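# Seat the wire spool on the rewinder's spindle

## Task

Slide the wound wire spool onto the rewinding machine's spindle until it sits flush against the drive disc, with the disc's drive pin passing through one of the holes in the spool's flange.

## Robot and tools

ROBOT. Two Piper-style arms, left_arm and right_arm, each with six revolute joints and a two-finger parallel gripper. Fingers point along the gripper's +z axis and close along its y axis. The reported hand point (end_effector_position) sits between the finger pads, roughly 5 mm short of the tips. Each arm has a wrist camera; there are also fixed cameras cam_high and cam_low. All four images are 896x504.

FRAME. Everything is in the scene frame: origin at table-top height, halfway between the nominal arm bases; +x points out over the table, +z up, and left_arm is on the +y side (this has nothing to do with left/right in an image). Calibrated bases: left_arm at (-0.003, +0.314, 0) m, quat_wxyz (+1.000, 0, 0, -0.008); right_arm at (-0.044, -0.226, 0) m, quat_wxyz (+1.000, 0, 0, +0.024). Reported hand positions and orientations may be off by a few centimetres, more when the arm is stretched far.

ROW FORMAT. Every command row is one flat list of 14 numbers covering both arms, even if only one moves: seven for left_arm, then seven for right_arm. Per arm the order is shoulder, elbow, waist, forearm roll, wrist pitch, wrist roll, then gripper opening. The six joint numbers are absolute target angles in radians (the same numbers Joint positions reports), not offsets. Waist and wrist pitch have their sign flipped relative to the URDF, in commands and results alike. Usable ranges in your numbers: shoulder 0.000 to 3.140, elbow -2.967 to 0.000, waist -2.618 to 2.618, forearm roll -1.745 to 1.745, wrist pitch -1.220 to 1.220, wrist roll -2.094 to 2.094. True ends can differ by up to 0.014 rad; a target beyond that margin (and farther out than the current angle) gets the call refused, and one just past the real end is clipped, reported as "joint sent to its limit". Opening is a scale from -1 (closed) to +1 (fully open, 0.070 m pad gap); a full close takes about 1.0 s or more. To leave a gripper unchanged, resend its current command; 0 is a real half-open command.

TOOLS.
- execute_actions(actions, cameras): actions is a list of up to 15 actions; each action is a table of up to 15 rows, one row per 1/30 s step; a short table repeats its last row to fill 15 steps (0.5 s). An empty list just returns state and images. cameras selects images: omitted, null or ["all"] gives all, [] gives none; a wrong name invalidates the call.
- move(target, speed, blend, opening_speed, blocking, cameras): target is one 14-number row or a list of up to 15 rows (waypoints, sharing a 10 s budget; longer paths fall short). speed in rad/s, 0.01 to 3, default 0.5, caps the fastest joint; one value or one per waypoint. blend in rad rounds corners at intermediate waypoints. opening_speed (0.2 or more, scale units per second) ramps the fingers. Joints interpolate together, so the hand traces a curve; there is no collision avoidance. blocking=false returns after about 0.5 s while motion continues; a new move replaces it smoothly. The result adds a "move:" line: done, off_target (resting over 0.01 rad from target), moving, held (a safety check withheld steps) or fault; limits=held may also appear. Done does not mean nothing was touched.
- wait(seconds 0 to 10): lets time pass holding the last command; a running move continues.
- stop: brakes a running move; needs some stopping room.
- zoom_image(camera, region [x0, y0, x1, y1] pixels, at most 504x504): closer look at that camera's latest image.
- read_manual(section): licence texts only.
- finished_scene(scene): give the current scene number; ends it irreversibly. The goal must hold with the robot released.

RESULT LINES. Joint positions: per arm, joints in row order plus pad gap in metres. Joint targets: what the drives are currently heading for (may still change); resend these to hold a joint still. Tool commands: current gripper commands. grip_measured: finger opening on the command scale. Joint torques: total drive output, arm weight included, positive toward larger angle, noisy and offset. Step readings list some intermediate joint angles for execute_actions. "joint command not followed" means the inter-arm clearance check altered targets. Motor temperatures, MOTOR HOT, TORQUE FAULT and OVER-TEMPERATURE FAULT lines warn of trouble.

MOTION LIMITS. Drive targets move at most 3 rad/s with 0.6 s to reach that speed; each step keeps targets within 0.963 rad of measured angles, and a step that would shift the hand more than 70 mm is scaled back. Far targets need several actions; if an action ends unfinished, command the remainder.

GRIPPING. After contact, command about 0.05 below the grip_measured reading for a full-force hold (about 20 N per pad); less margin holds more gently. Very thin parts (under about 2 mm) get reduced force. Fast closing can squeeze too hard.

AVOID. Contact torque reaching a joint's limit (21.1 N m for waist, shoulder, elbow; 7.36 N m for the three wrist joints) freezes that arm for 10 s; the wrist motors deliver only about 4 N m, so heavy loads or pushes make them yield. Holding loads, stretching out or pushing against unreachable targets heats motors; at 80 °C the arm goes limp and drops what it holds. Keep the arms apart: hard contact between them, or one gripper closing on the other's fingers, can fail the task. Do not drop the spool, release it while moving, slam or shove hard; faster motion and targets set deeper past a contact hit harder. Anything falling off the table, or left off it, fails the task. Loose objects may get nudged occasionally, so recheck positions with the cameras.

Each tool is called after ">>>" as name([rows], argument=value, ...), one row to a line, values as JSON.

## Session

>>> execute_actions(actions=[])

Scene clock: 0.00 s.
left_arm: end_effector_position=(+0.2525, -0.0762, +0.3904) grip_measured=+0.99 end_effector_quat_wxyz=(+0.428, +0.574, +0.626, -0.309) | right_arm: end_effector_position=(+0.2820, -0.3620, +0.2096) grip_measured=+0.99 end_effector_quat_wxyz=(+0.307, +0.172, +0.932, -0.087)
Joint names: [shoulder, elbow, waist, forearm roll, wrist pitch, wrist roll]
Joint positions: left_arm=[1.626 -1.8 0.721 -0.709 -0.946 0.895 0.07] | right_arm=[1.324 -1.07 0.402 -0.092 -0.758 0.057 0.07]
Joint torques (N m): no reading
Motor temperatures (°C): left_arm=[32 31 33 34 32 29] | right_arm=[36 31 29 33 36 28]
Joint targets: left_arm=[1.626 -1.800 0.721 -0.709 -0.946 0.895] | right_arm=[1.324 -1.070 0.402 -0.092 -0.758 0.057]
Tool commands: left_gripper/opening=+1.0 right_gripper/opening=+1.0

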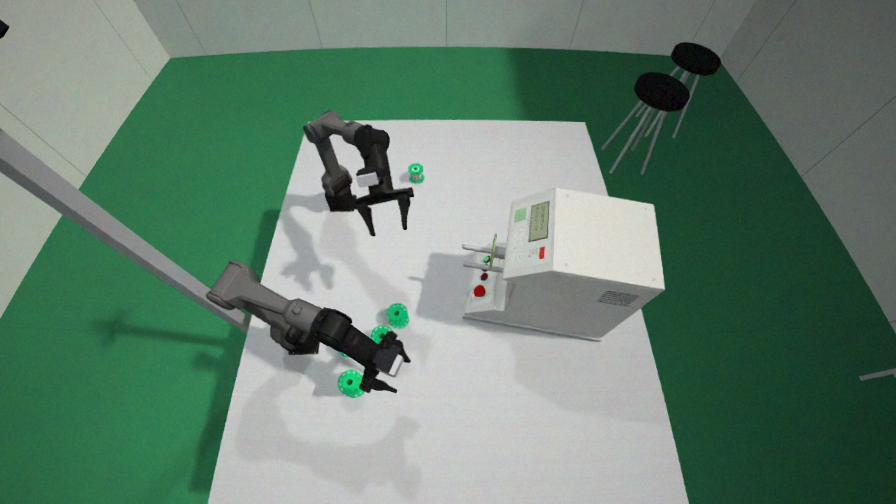

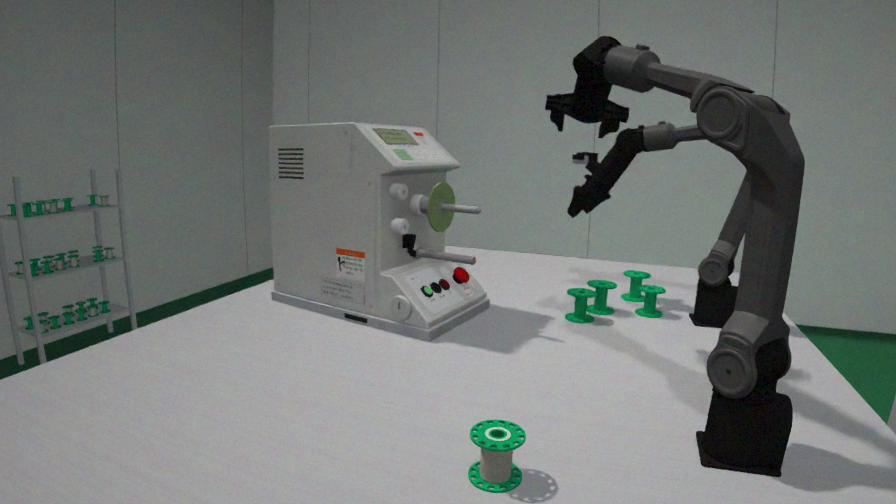

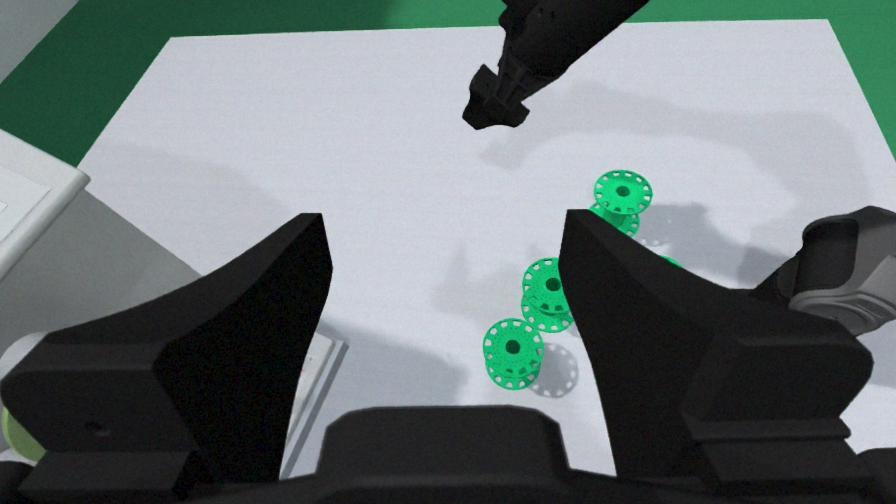

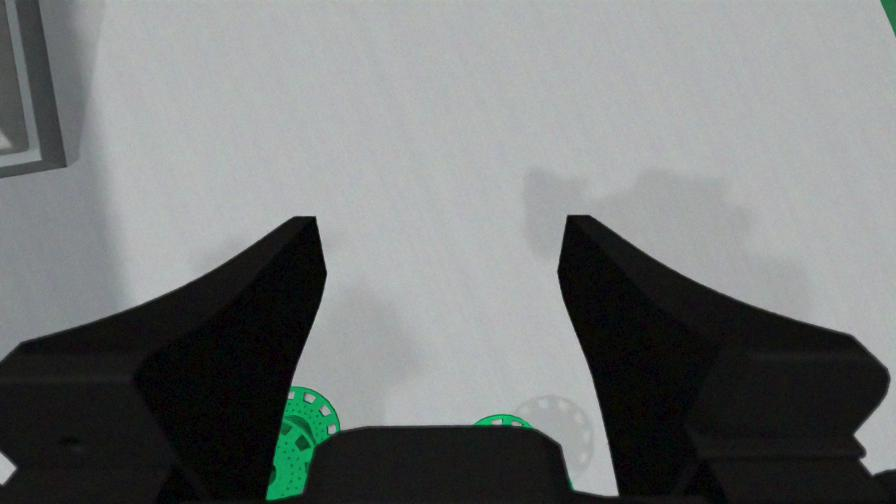

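>>> zoom_image(camera="cam_high", region=[380, 140, 680, 340])

>>> zoom_image(camera="cam_low", region=[340, 110, 600, 504])

Scaled by 1.680 (camera's finer frame: 1280x720).

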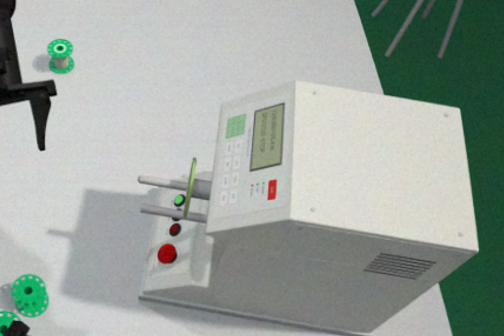

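Scaled by 1.279 (camera's finer frame: 1280x720).

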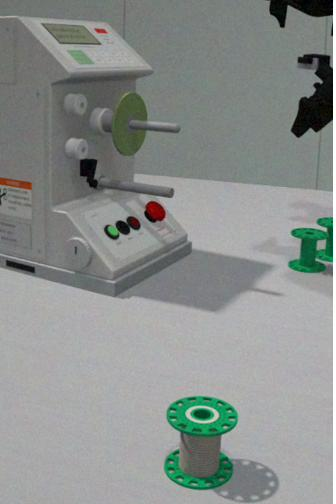

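>>> move(target=[1.6248,-1.1430,-0.4294,0.0,-1.1763,-1.0003,1.0,1.2291,-0.6820,0.3993,-1.4060,1.0672,1.0912,1.0], speed=1.0, cameras=["cam_left_wrist","cam_right_wrist"])

Scene clock: 77.00 s.
left_arm: end_effector_position=(+0.2655, +0.4323, +0.1048) grip_measured=+0.99 end_effector_quat_wxyz=(+0.000, -0.650, +0.760, +0.000) | right_arm: end_effector_position=(+0.2907, -0.1451, +0.2913) grip_measured=+0.99 end_effector_quat_wxyz=(+0.635, -0.251, +0.693, +0.231)
Joint positions: left_arm=[1.625 -1.142 -0.431 0 -1.176 -1.001 0.07] | right_arm=[1.229 -0.682 0.399 -1.406 1.067 1.092 0.07]
Joint torques (N m): left_arm=[-6.6 -6.01 1.2 -0.03 0.11 0.25] | right_arm=[-2.1 -5.29 0.33 1.05 0.56 -0.15]
Joint targets: left_arm=[1.625 -1.143 -0.429 0.000 -1.176 -1.000] | right_arm=[1.229 -0.682 0.399 -1.406 1.067 1.091]
move: done

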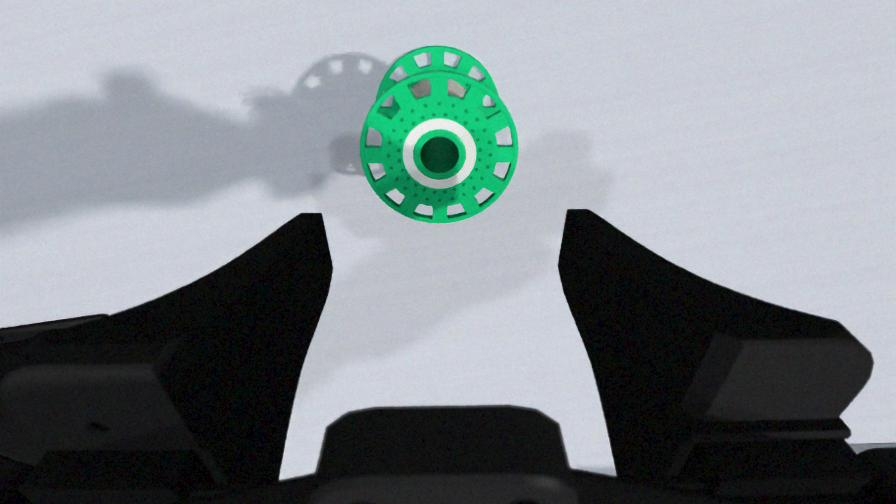

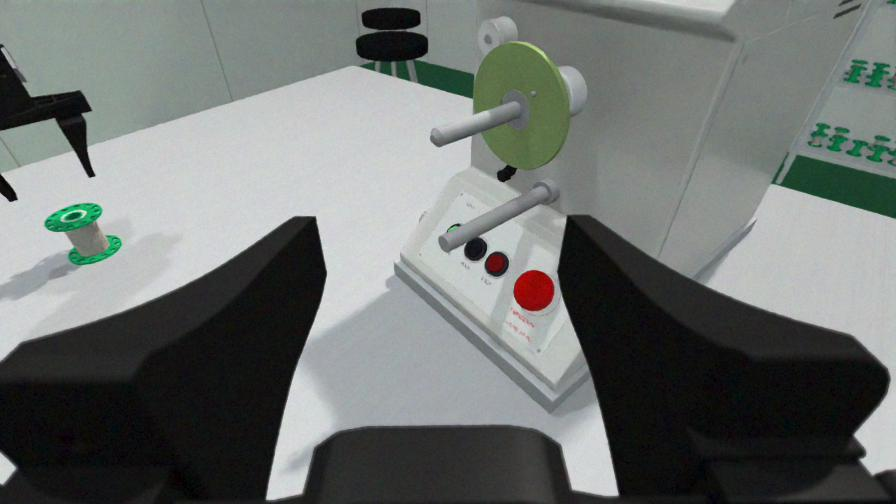

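>>> move(target=[1.6835,-1.0589,-0.4601,0.0,-1.0334,-0.9698,1.0,1.2291,-0.6820,0.3993,-1.4060,1.0672,1.0912,1.0], speed=0.4, cameras=["cam_left_wrist","cam_right_wrist"])

>>> zoom_image(camera="cam_right_wrist", region=[420, 30, 600, 180])

Scene clock: 82.23 s.
left_arm: end_effector_position=(+0.2644, +0.4413, +0.0673) grip_measured=+0.99 end_effector_quat_wxyz=(-0.001, -0.650, +0.760, +0.000) | right_arm: end_effector_position=(+0.2907, -0.1451, +0.2913) grip_measured=+0.99 end_effector_quat_wxyz=(+0.635, -0.251, +0.693, +0.231)
Joint positions: left_arm=[1.685 -1.057 -0.46 0 -1.033 -0.97 0.07] | right_arm=[1.229 -0.682 0.399 -1.406 1.067 1.092 0.07]
Joint torques (N m): left_arm=[-6.63 -6.52 0.03 0.01 -0.01 0.07] | right_arm=[-1.06 -6.49 1.27 0.9 0.66 -0.13]
Joint targets: left_arm=[1.683 -1.059 -0.460 0.000 -1.033 -0.970] | right_arm=[1.229 -0.682 0.399 -1.406 1.067 1.091]
move: done

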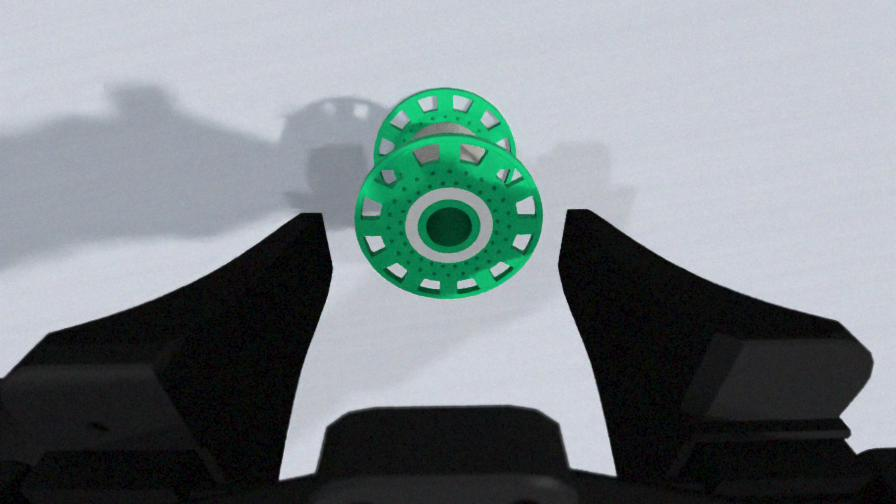

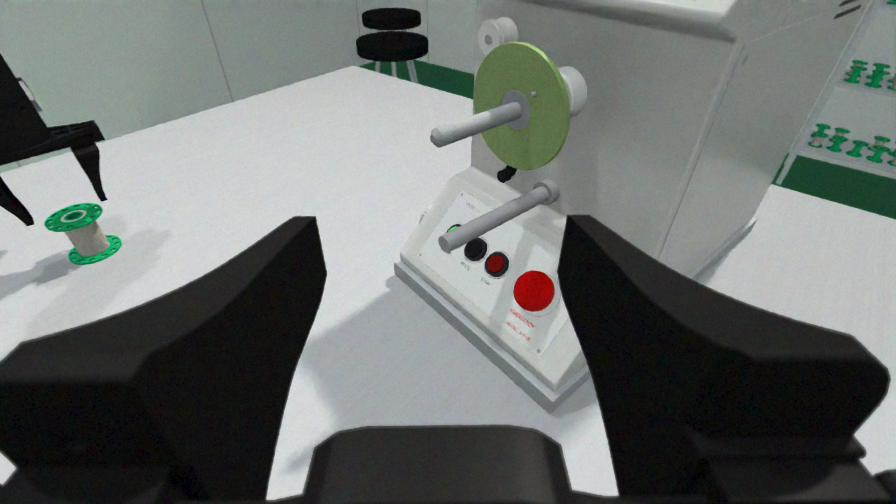

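Scaled by 2.800 (camera's finer frame: 1280x720).

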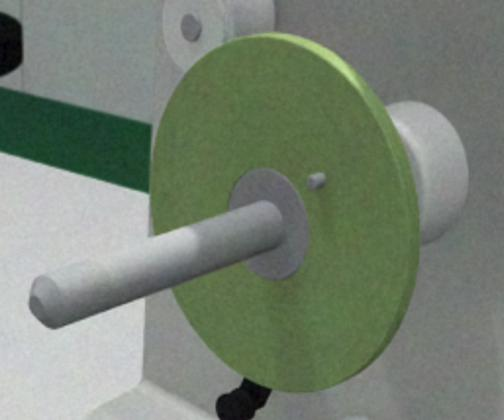

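>>> zoom_image(camera="cam_right_wrist", region=[0, 100, 160, 280])

Scaled by 2.800 (camera's finer frame: 1280x720).

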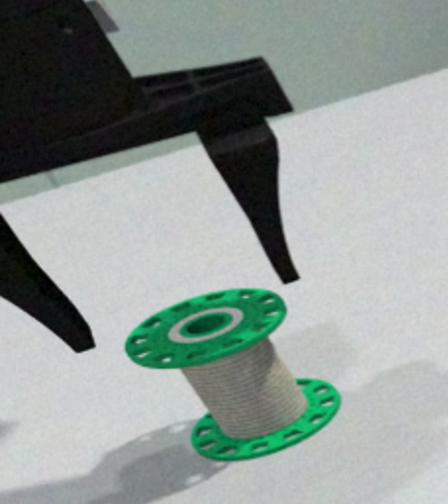

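>>> move(target=[1.7332,-1.0175,-0.4661,0.0,-0.9423,-0.9637,1.0,1.2291,-0.6820,0.3993,-1.4060,1.0672,1.0912,1.0], speed=0.12, cameras=["cam_left_wrist","cam_right_wrist"])

>>> zoom_image(camera="cam_right_wrist", region=[0, 100, 160, 280])

Scene clock: 98.00 s.
left_arm: end_effector_position=(+0.2665, +0.4442, +0.0438) grip_measured=+0.99 end_effector_quat_wxyz=(+0.000, -0.650, +0.760, +0.000) | right_arm: end_effector_position=(+0.2907, -0.1451, +0.2913) grip_measured=+0.99 end_effector_quat_wxyz=(+0.635, -0.251, +0.693, +0.231)
Joint positions: left_arm=[1.734 -1.017 -0.466 0 -0.941 -0.964 0.07] | right_arm=[1.229 -0.682 0.399 -1.406 1.067 1.092 0.07]
Joint torques (N m): left_arm=[-6.06 -4.85 -0.28 -0.05 -0.01 0.22] | right_arm=[-1.1 -6.48 1.18 0.93 0.61 -0.1]
Joint targets: left_arm=[1.733 -1.018 -0.466 0.000 -0.942 -0.964] | right_arm=[1.229 -0.682 0.399 -1.406 1.067 1.091]
move: done

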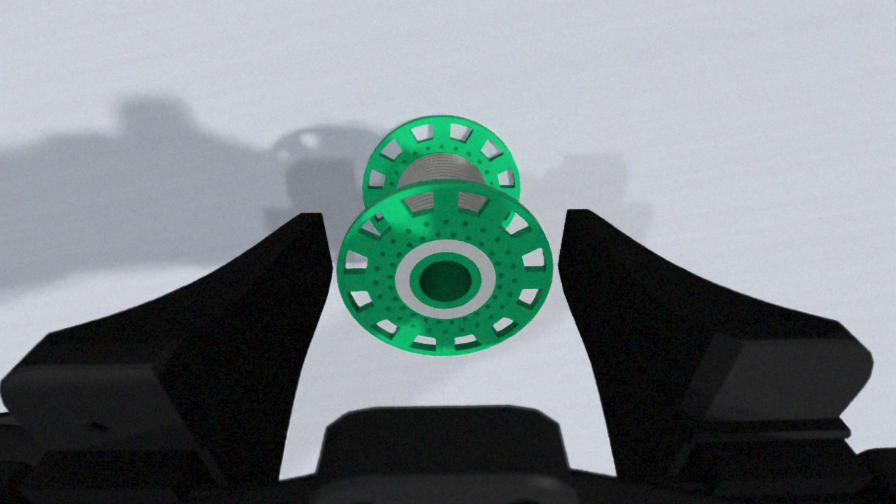

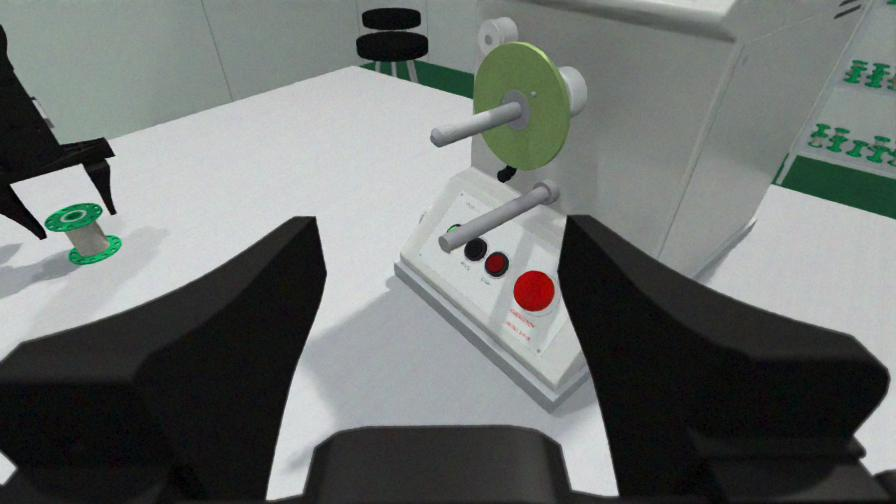

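Scaled by 2.800 (camera's finer frame: 1280x720).

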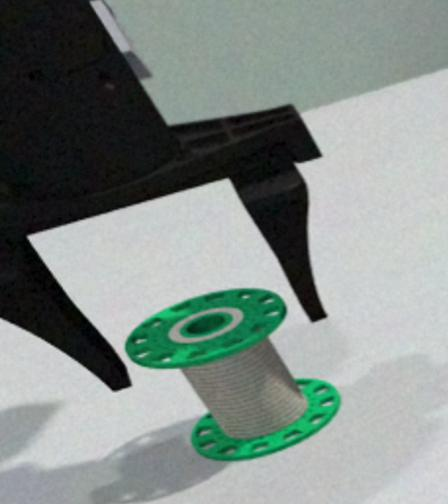

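>>> move([
  [1.7278,-1.0100,-0.4577,0.0,-0.9402,-0.9720,1.0,1.2291,-0.6820,0.3993,-1.4060,1.0672,1.0912,1.0],
  [1.7278,-1.0100,-0.4577,0.0,-0.9402,-0.9720,0.62,1.2291,-0.6820,0.3993,-1.4060,1.0672,1.0912,1.0],
], speed=[0.1,0.1], opening_speed=0.5, cameras=["cam_left_wrist","cam_right_wrist"])

>>> zoom_image(camera="cam_right_wrist", region=[0, 100, 160, 280])

Scene clock: 115.47 s.
left_arm: end_effector_position=(+0.2660, +0.4414, +0.0441) grip_measured=+0.69 end_effector_quat_wxyz=(+0.000, -0.650, +0.760, +0.000) | right_arm: end_effector_position=(+0.2907, -0.1451, +0.2913) grip_measured=+0.99 end_effector_quat_wxyz=(+0.635, -0.251, +0.693, +0.231)
Joint positions: left_arm=[1.728 -1.011 -0.458 0 -0.94 -0.972 0.059] | right_arm=[1.229 -0.682 0.399 -1.406 1.067 1.092 0.07]
Joint torques (N m): left_arm=[-6.89 -4.29 1.16 0.04 0.1 0.02] | right_arm=[-1.08 -6.43 1.1 0.98 0.54 -0.07]
Joint targets: left_arm=[1.728 -1.010 -0.458 0.000 -0.940 -0.972] | right_arm=[1.229 -0.682 0.399 -1.406 1.067 1.091]
move: done

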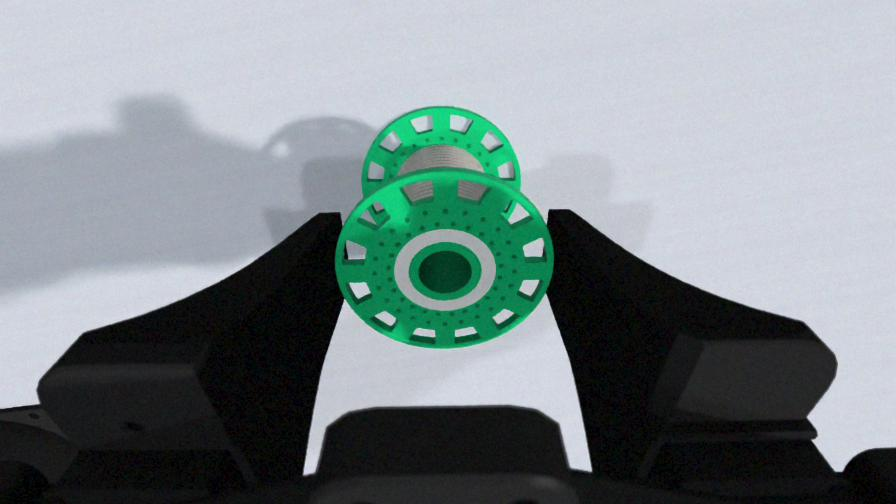

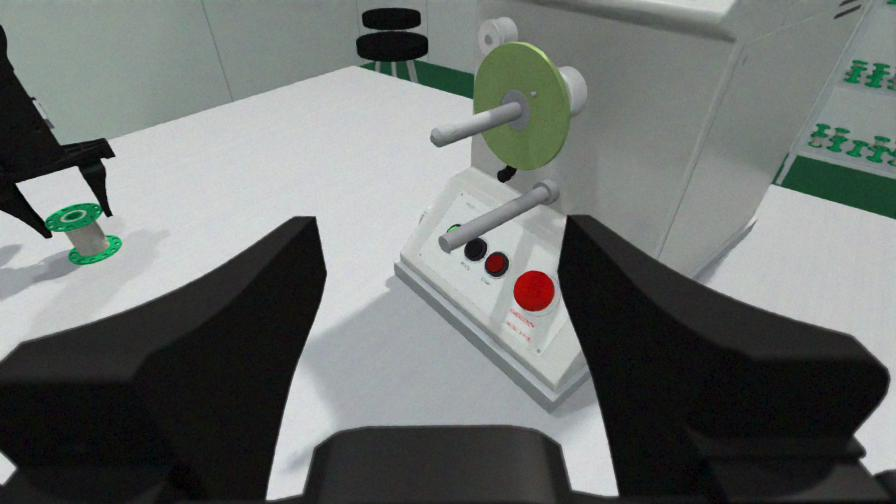

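Scaled by 2.800 (camera's finer frame: 1280x720).

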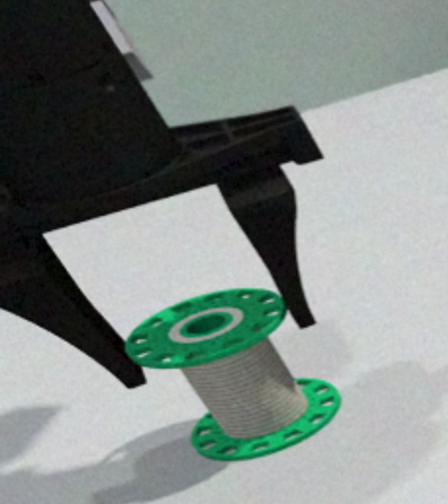

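>>> move(target=[1.6616,-1.1045,-0.4580,0.0,-1.1009,-0.9718,0.62,1.2291,-0.6820,0.3993,-1.4060,1.0672,1.0912,1.0], speed=0.15, cameras=["cam_left_wrist","cam_right_wrist"])

>>> zoom_image(camera="cam_right_wrist", region=[425, 85, 525, 155])

Scene clock: 124.80 s.
left_arm: end_effector_position=(+0.2657, +0.4413, +0.0853) grip_measured=+0.69 end_effector_quat_wxyz=(+0.000, -0.650, +0.760, +0.000) | right_arm: end_effector_position=(+0.2907, -0.1451, +0.2913) grip_measured=+0.99 end_effector_quat_wxyz=(+0.635, -0.251, +0.693, +0.231)
Joint positions: left_arm=[1.661 -1.105 -0.458 0 -1.102 -0.972 0.059] | right_arm=[1.229 -0.682 0.399 -1.406 1.067 1.092 0.07]
Joint torques (N m): left_arm=[-6.69 -6.5 0.27 0.04 0.13 0.25] | right_arm=[-1.11 -6.38 0.99 1 0.49 -0.04]
Joint targets: left_arm=[1.662 -1.104 -0.458 0.000 -1.101 -0.972] | right_arm=[1.229 -0.682 0.399 -1.406 1.067 1.091]
move: done

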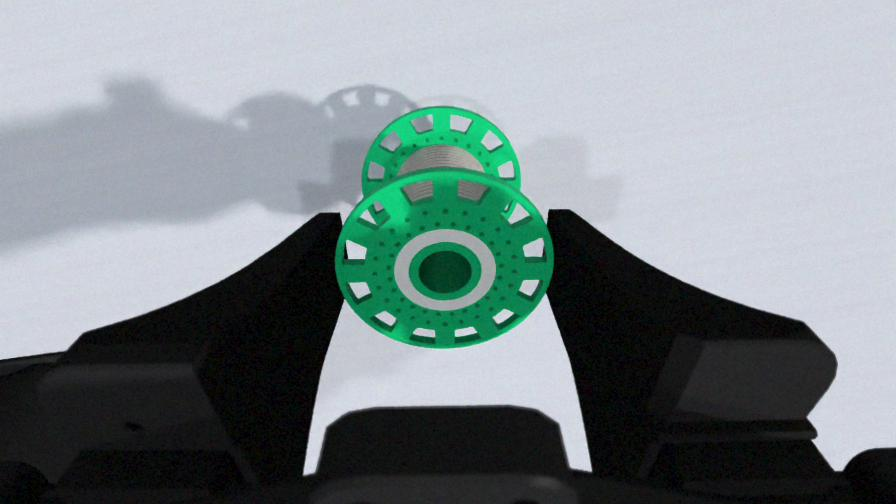

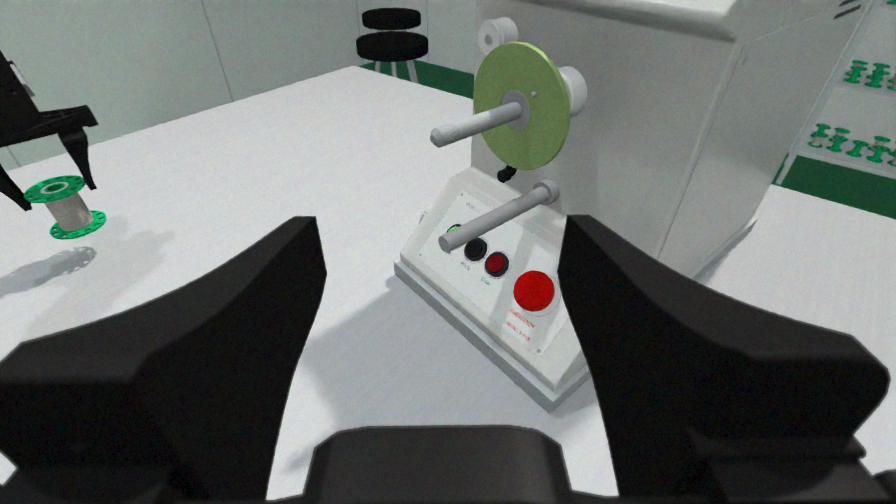

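Scaled by 5.040 (camera's finer frame: 1280x720).

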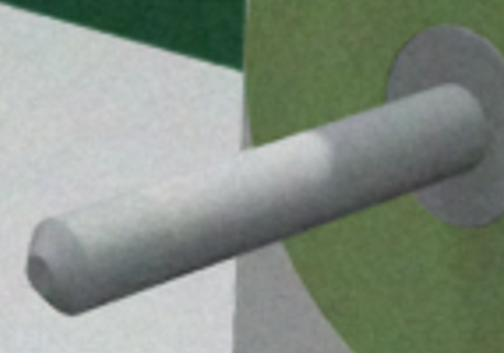

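>>> execute_actions(actions=[], cameras=["cam_right_wrist"])

Scene clock: 131.77 s.
left_arm: end_effector_position=(+0.2659, +0.4413, +0.0853) grip_measured=+0.69 end_effector_quat_wxyz=(+0.001, -0.650, +0.760, +0.000) | right_arm: end_effector_position=(+0.2907, -0.1451, +0.2913) grip_measured=+0.99 end_effector_quat_wxyz=(+0.635, -0.251, +0.693, +0.231)
Joint names: [shoulder, elbow, waist, forearm roll, wrist pitch, wrist roll]
Joint positions: left_arm=[1.661 -1.105 -0.458 0 -1.101 -0.972 0.059] | right_arm=[1.229 -0.682 0.399 -1.406 1.067 1.092 0.07]
Joint torques (N m): left_arm=[-5.77 -5.51 -0.29 0.04 0.11 0.21] | right_arm=[-1.1 -6.38 0.95 1.02 0.45 -0.02]
Motor temperatures (°C): left_arm=[33 31 33 34 32 29] | right_arm=[36 33 29 35 36 28]
Joint targets: left_arm=[1.662 -1.104 -0.458 0.000 -1.101 -0.972] | right_arm=[1.229 -0.682 0.399 -1.406 1.067 1.091]
Tool commands: left_gripper/opening=+0.62 right_gripper/opening=+1.0
Images, in order (width x height): cam_right_wrist 896x504.

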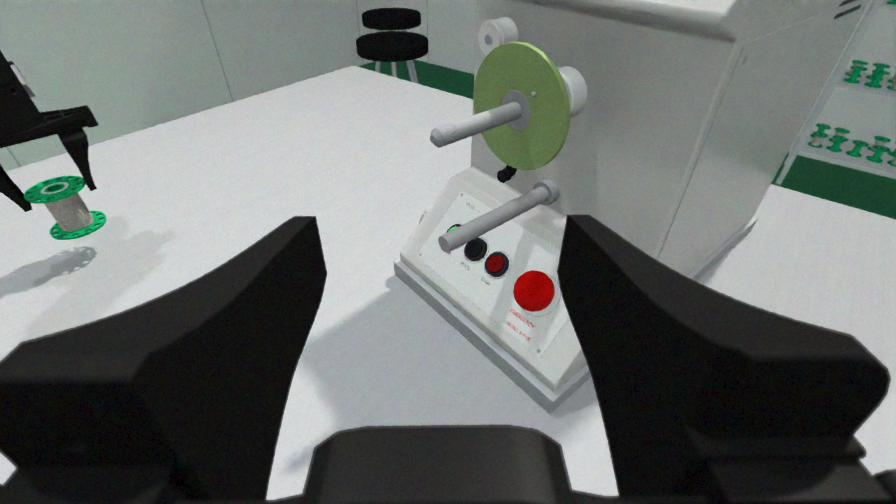

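>>> move([
  [1.4057,-0.7949,0.167,-0.53,0.0,-1.0408,0.62,1.2291,-0.6820,0.3993,-1.4060,1.0672,1.0912,1.0],
  [1.5994,-0.6567,1.0002,-0.9691,1.1140,-0.9996,0.62,1.2291,-0.6820,0.3993,-1.4060,1.0672,1.0912,1.0],
], speed=0.8, blend=0.15)

Scene clock: 159.27 s.
left_arm: end_effector_position=(+0.3347, +0.0793, +0.2295) grip_measured=+0.69 end_effector_quat_wxyz=(+0.452, -0.452, +0.543, -0.544) | right_arm: end_effector_position=(+0.2907, -0.1451, +0.2913) grip_measured=+0.99 end_effector_quat_wxyz=(+0.635, -0.251, +0.693, +0.231)
Joint positions: left_arm=[1.599 -0.657 1.002 -0.969 1.114 -1 0.059] | right_arm=[1.229 -0.682 0.399 -1.406 1.067 1.092 0.07]
Joint torques (N m): left_arm=[-5.55 -5.51 -0.32 0.84 0.83 0.31] | right_arm=[-1.07 -6.33 0.83 1.06 0.48 -0.03]
Joint targets: left_arm=[1.599 -0.657 1.000 -0.969 1.114 -1.000] | right_arm=[1.229 -0.682 0.399 -1.406 1.067 1.091]
move: done

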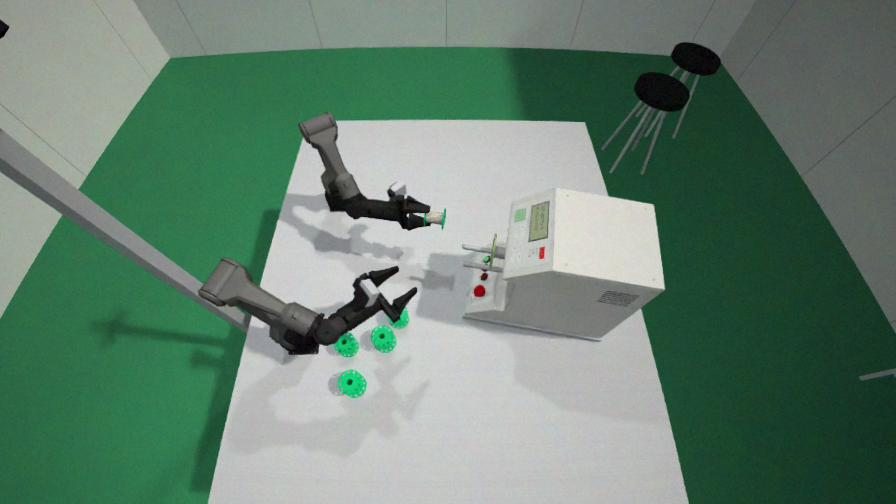

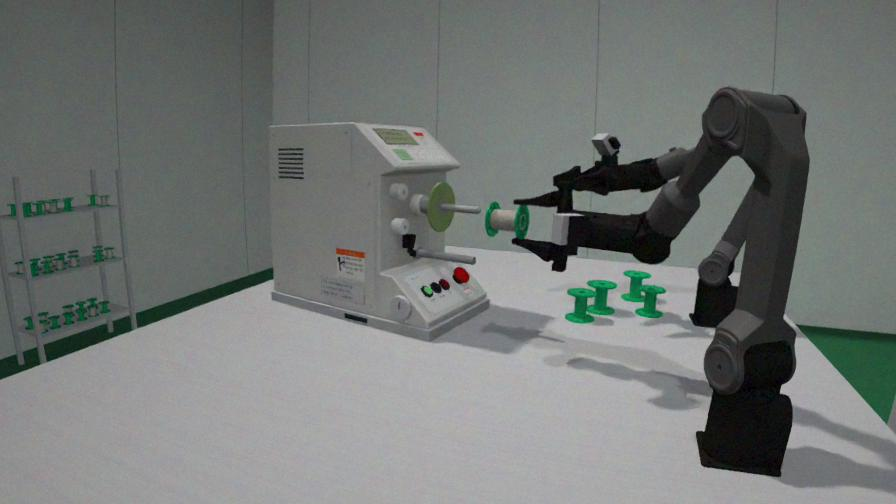

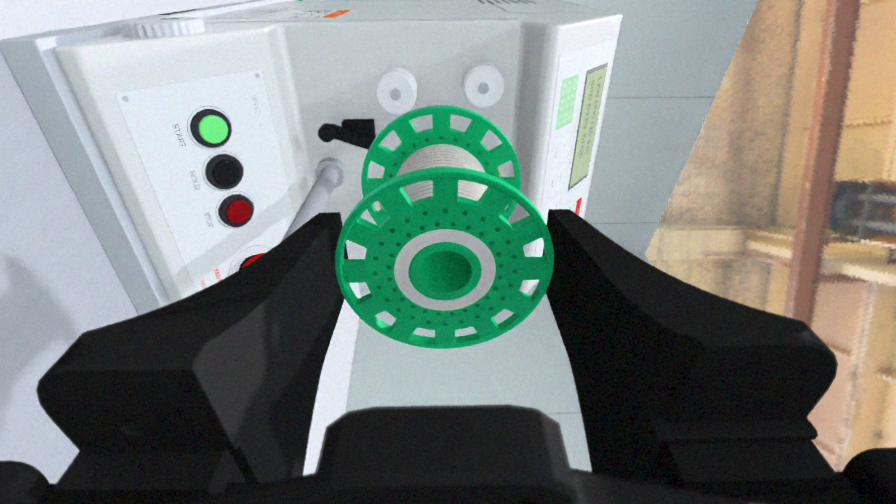

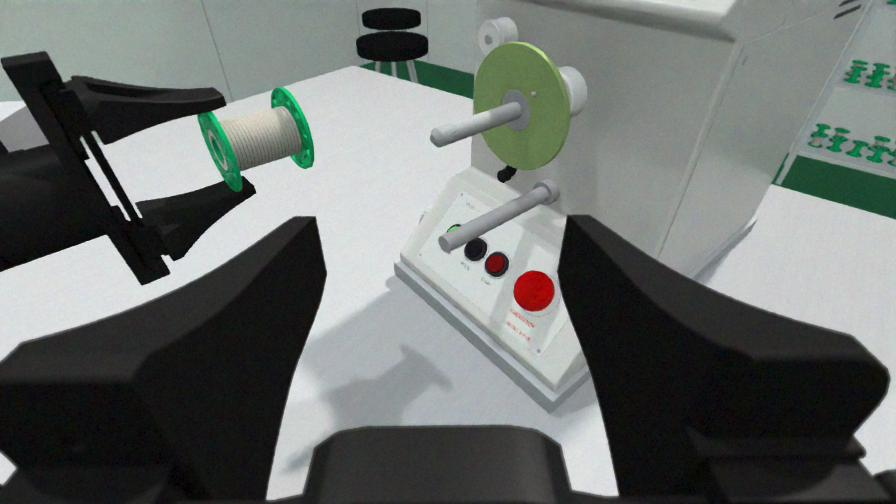

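>>> move(target=[1.8589,-1.0286,1.0714,-1.0742,1.0925,-0.8668,0.62,1.2291,-0.6820,0.3993,-1.4060,1.0672,1.0912,1.0], speed=0.5, cameras=["cam_left_wrist","cam_right_wrist"])

>>> zoom_image(camera="cam_right_wrist", region=[320, 60, 540, 215])

Scene clock: 168.47 s.
left_arm: end_effector_position=(+0.3621, -0.0097, +0.2291) grip_measured=+0.69 end_effector_quat_wxyz=(+0.450, -0.450, +0.546, -0.546) | right_arm: end_effector_position=(+0.2907, -0.1451, +0.2913) grip_measured=+0.99 end_effector_quat_wxyz=(+0.635, -0.251, +0.693, +0.231)
Joint positions: left_arm=[1.861 -1.031 1.072 -1.074 1.092 -0.866 0.059] | right_arm=[1.229 -0.682 0.399 -1.406 1.067 1.092 0.07]
Joint torques (N m): left_arm=[-9.7 -5.52 0.2 0.87 0.87 0] | right_arm=[-1.13 -6.32 0.77 1.08 0.5 -0.05]
Joint targets: left_arm=[1.859 -1.029 1.071 -1.074 1.093 -0.867] | right_arm=[1.229 -0.682 0.399 -1.406 1.067 1.091]
move: done

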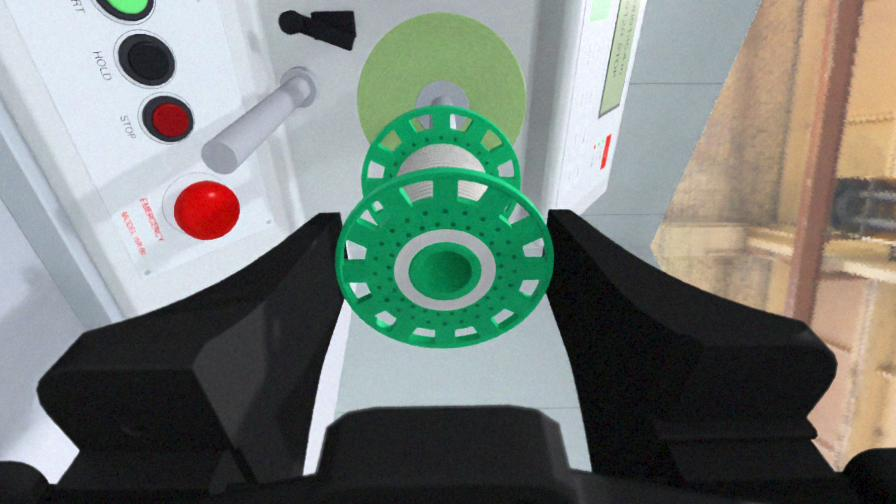

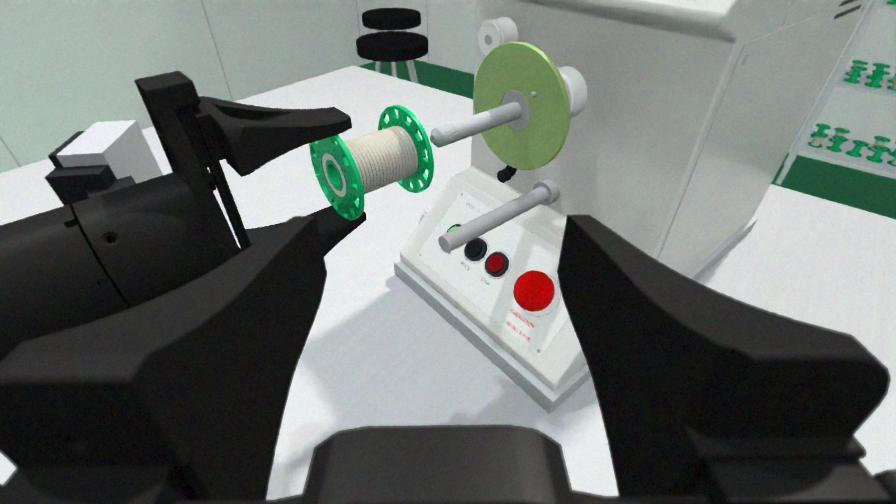

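Scaled by 2.291 (camera's finer frame: 1280x720).

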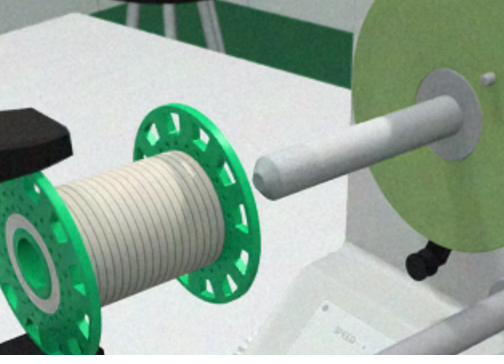

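>>> zoom_image(camera="cam_right_wrist", region=[300, 85, 480, 225])

>>> zoom_image(camera="cam_left_wrist", region=[330, 0, 560, 130])

Scaled by 2.800 (camera's finer frame: 1280x720).

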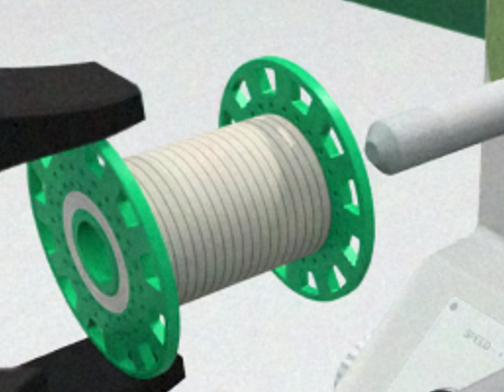

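Scaled by 2.191 (camera's finer frame: 1280x720).

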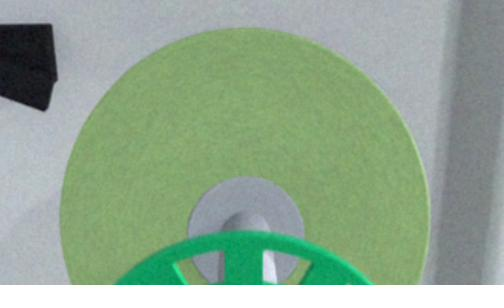

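>>> wait(seconds=0, cameras=["cam_low","cam_high"])

>>> zoom_image(camera="cam_low", region=[400, 160, 580, 270])

>>> zoom_image(camera="cam_high", region=[390, 200, 530, 290])

Scene clock: 197.00 s.
left_arm: end_effector_position=(+0.3619, -0.0093, +0.2289) grip_measured=+0.69 end_effector_quat_wxyz=(+0.450, -0.450, +0.546, -0.545) | right_arm: end_effector_position=(+0.2907, -0.1451, +0.2913) grip_measured=+0.99 end_effector_quat_wxyz=(+0.635, -0.251, +0.693, +0.231)
Joint positions: left_arm=[1.86 -1.029 1.072 -1.074 1.092 -0.866 0.059] | right_arm=[1.229 -0.682 0.399 -1.406 1.067 1.092 0.07]
Joint torques (N m): left_arm=[-9.6 -5.81 -0.27 0.93 0.85 -0.02] | right_arm=[-1.12 -6.32 0.7 1.08 0.52 -0.06]
Joint targets: left_arm=[1.859 -1.029 1.071 -1.074 1.092 -0.867] | right_arm=[1.229 -0.682 0.399 -1.406 1.067 1.091]
Tool commands: left_gripper/opening=+0.62 right_gripper/opening=+1.0
Images, in order (width x height): cam_high 896x504, cam_low 896x504.

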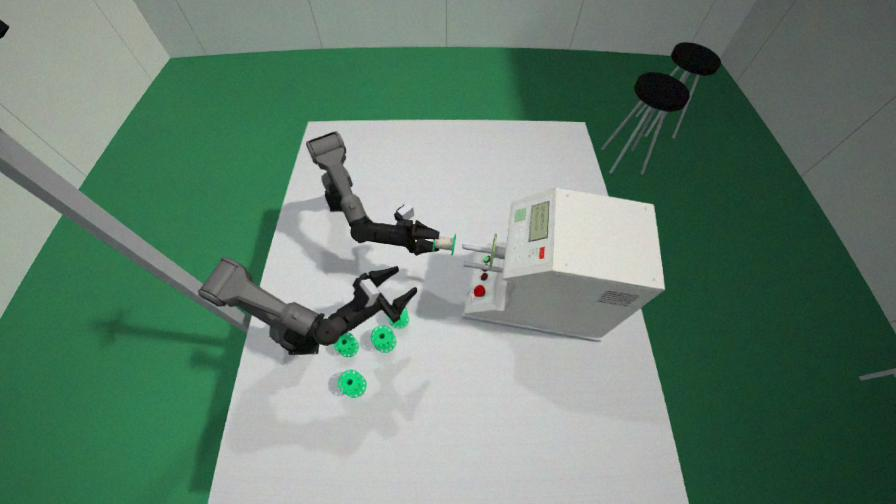

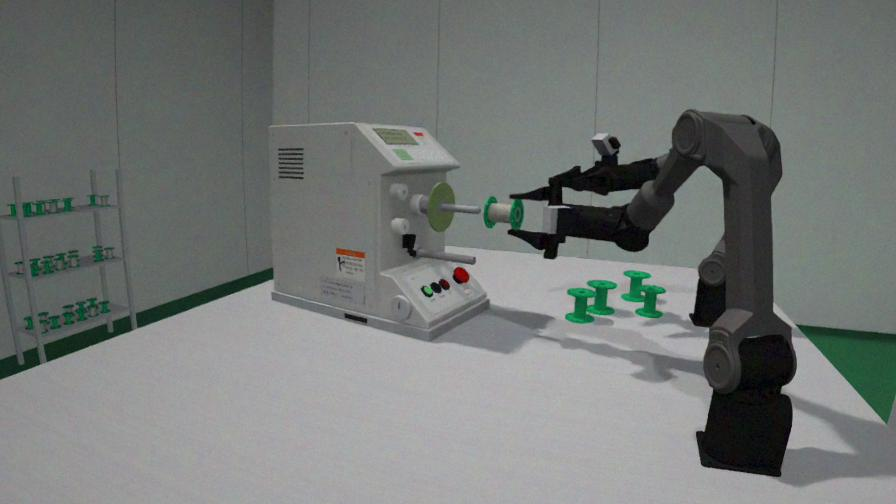

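Scaled by 2.800 (camera's finer frame: 1280x720).

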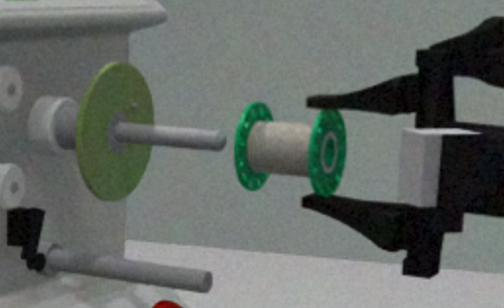

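Scaled by 3.600 (camera's finer frame: 1280x720).

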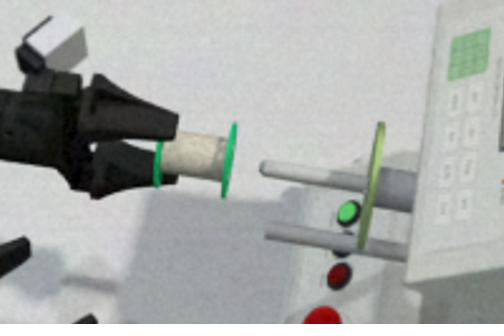

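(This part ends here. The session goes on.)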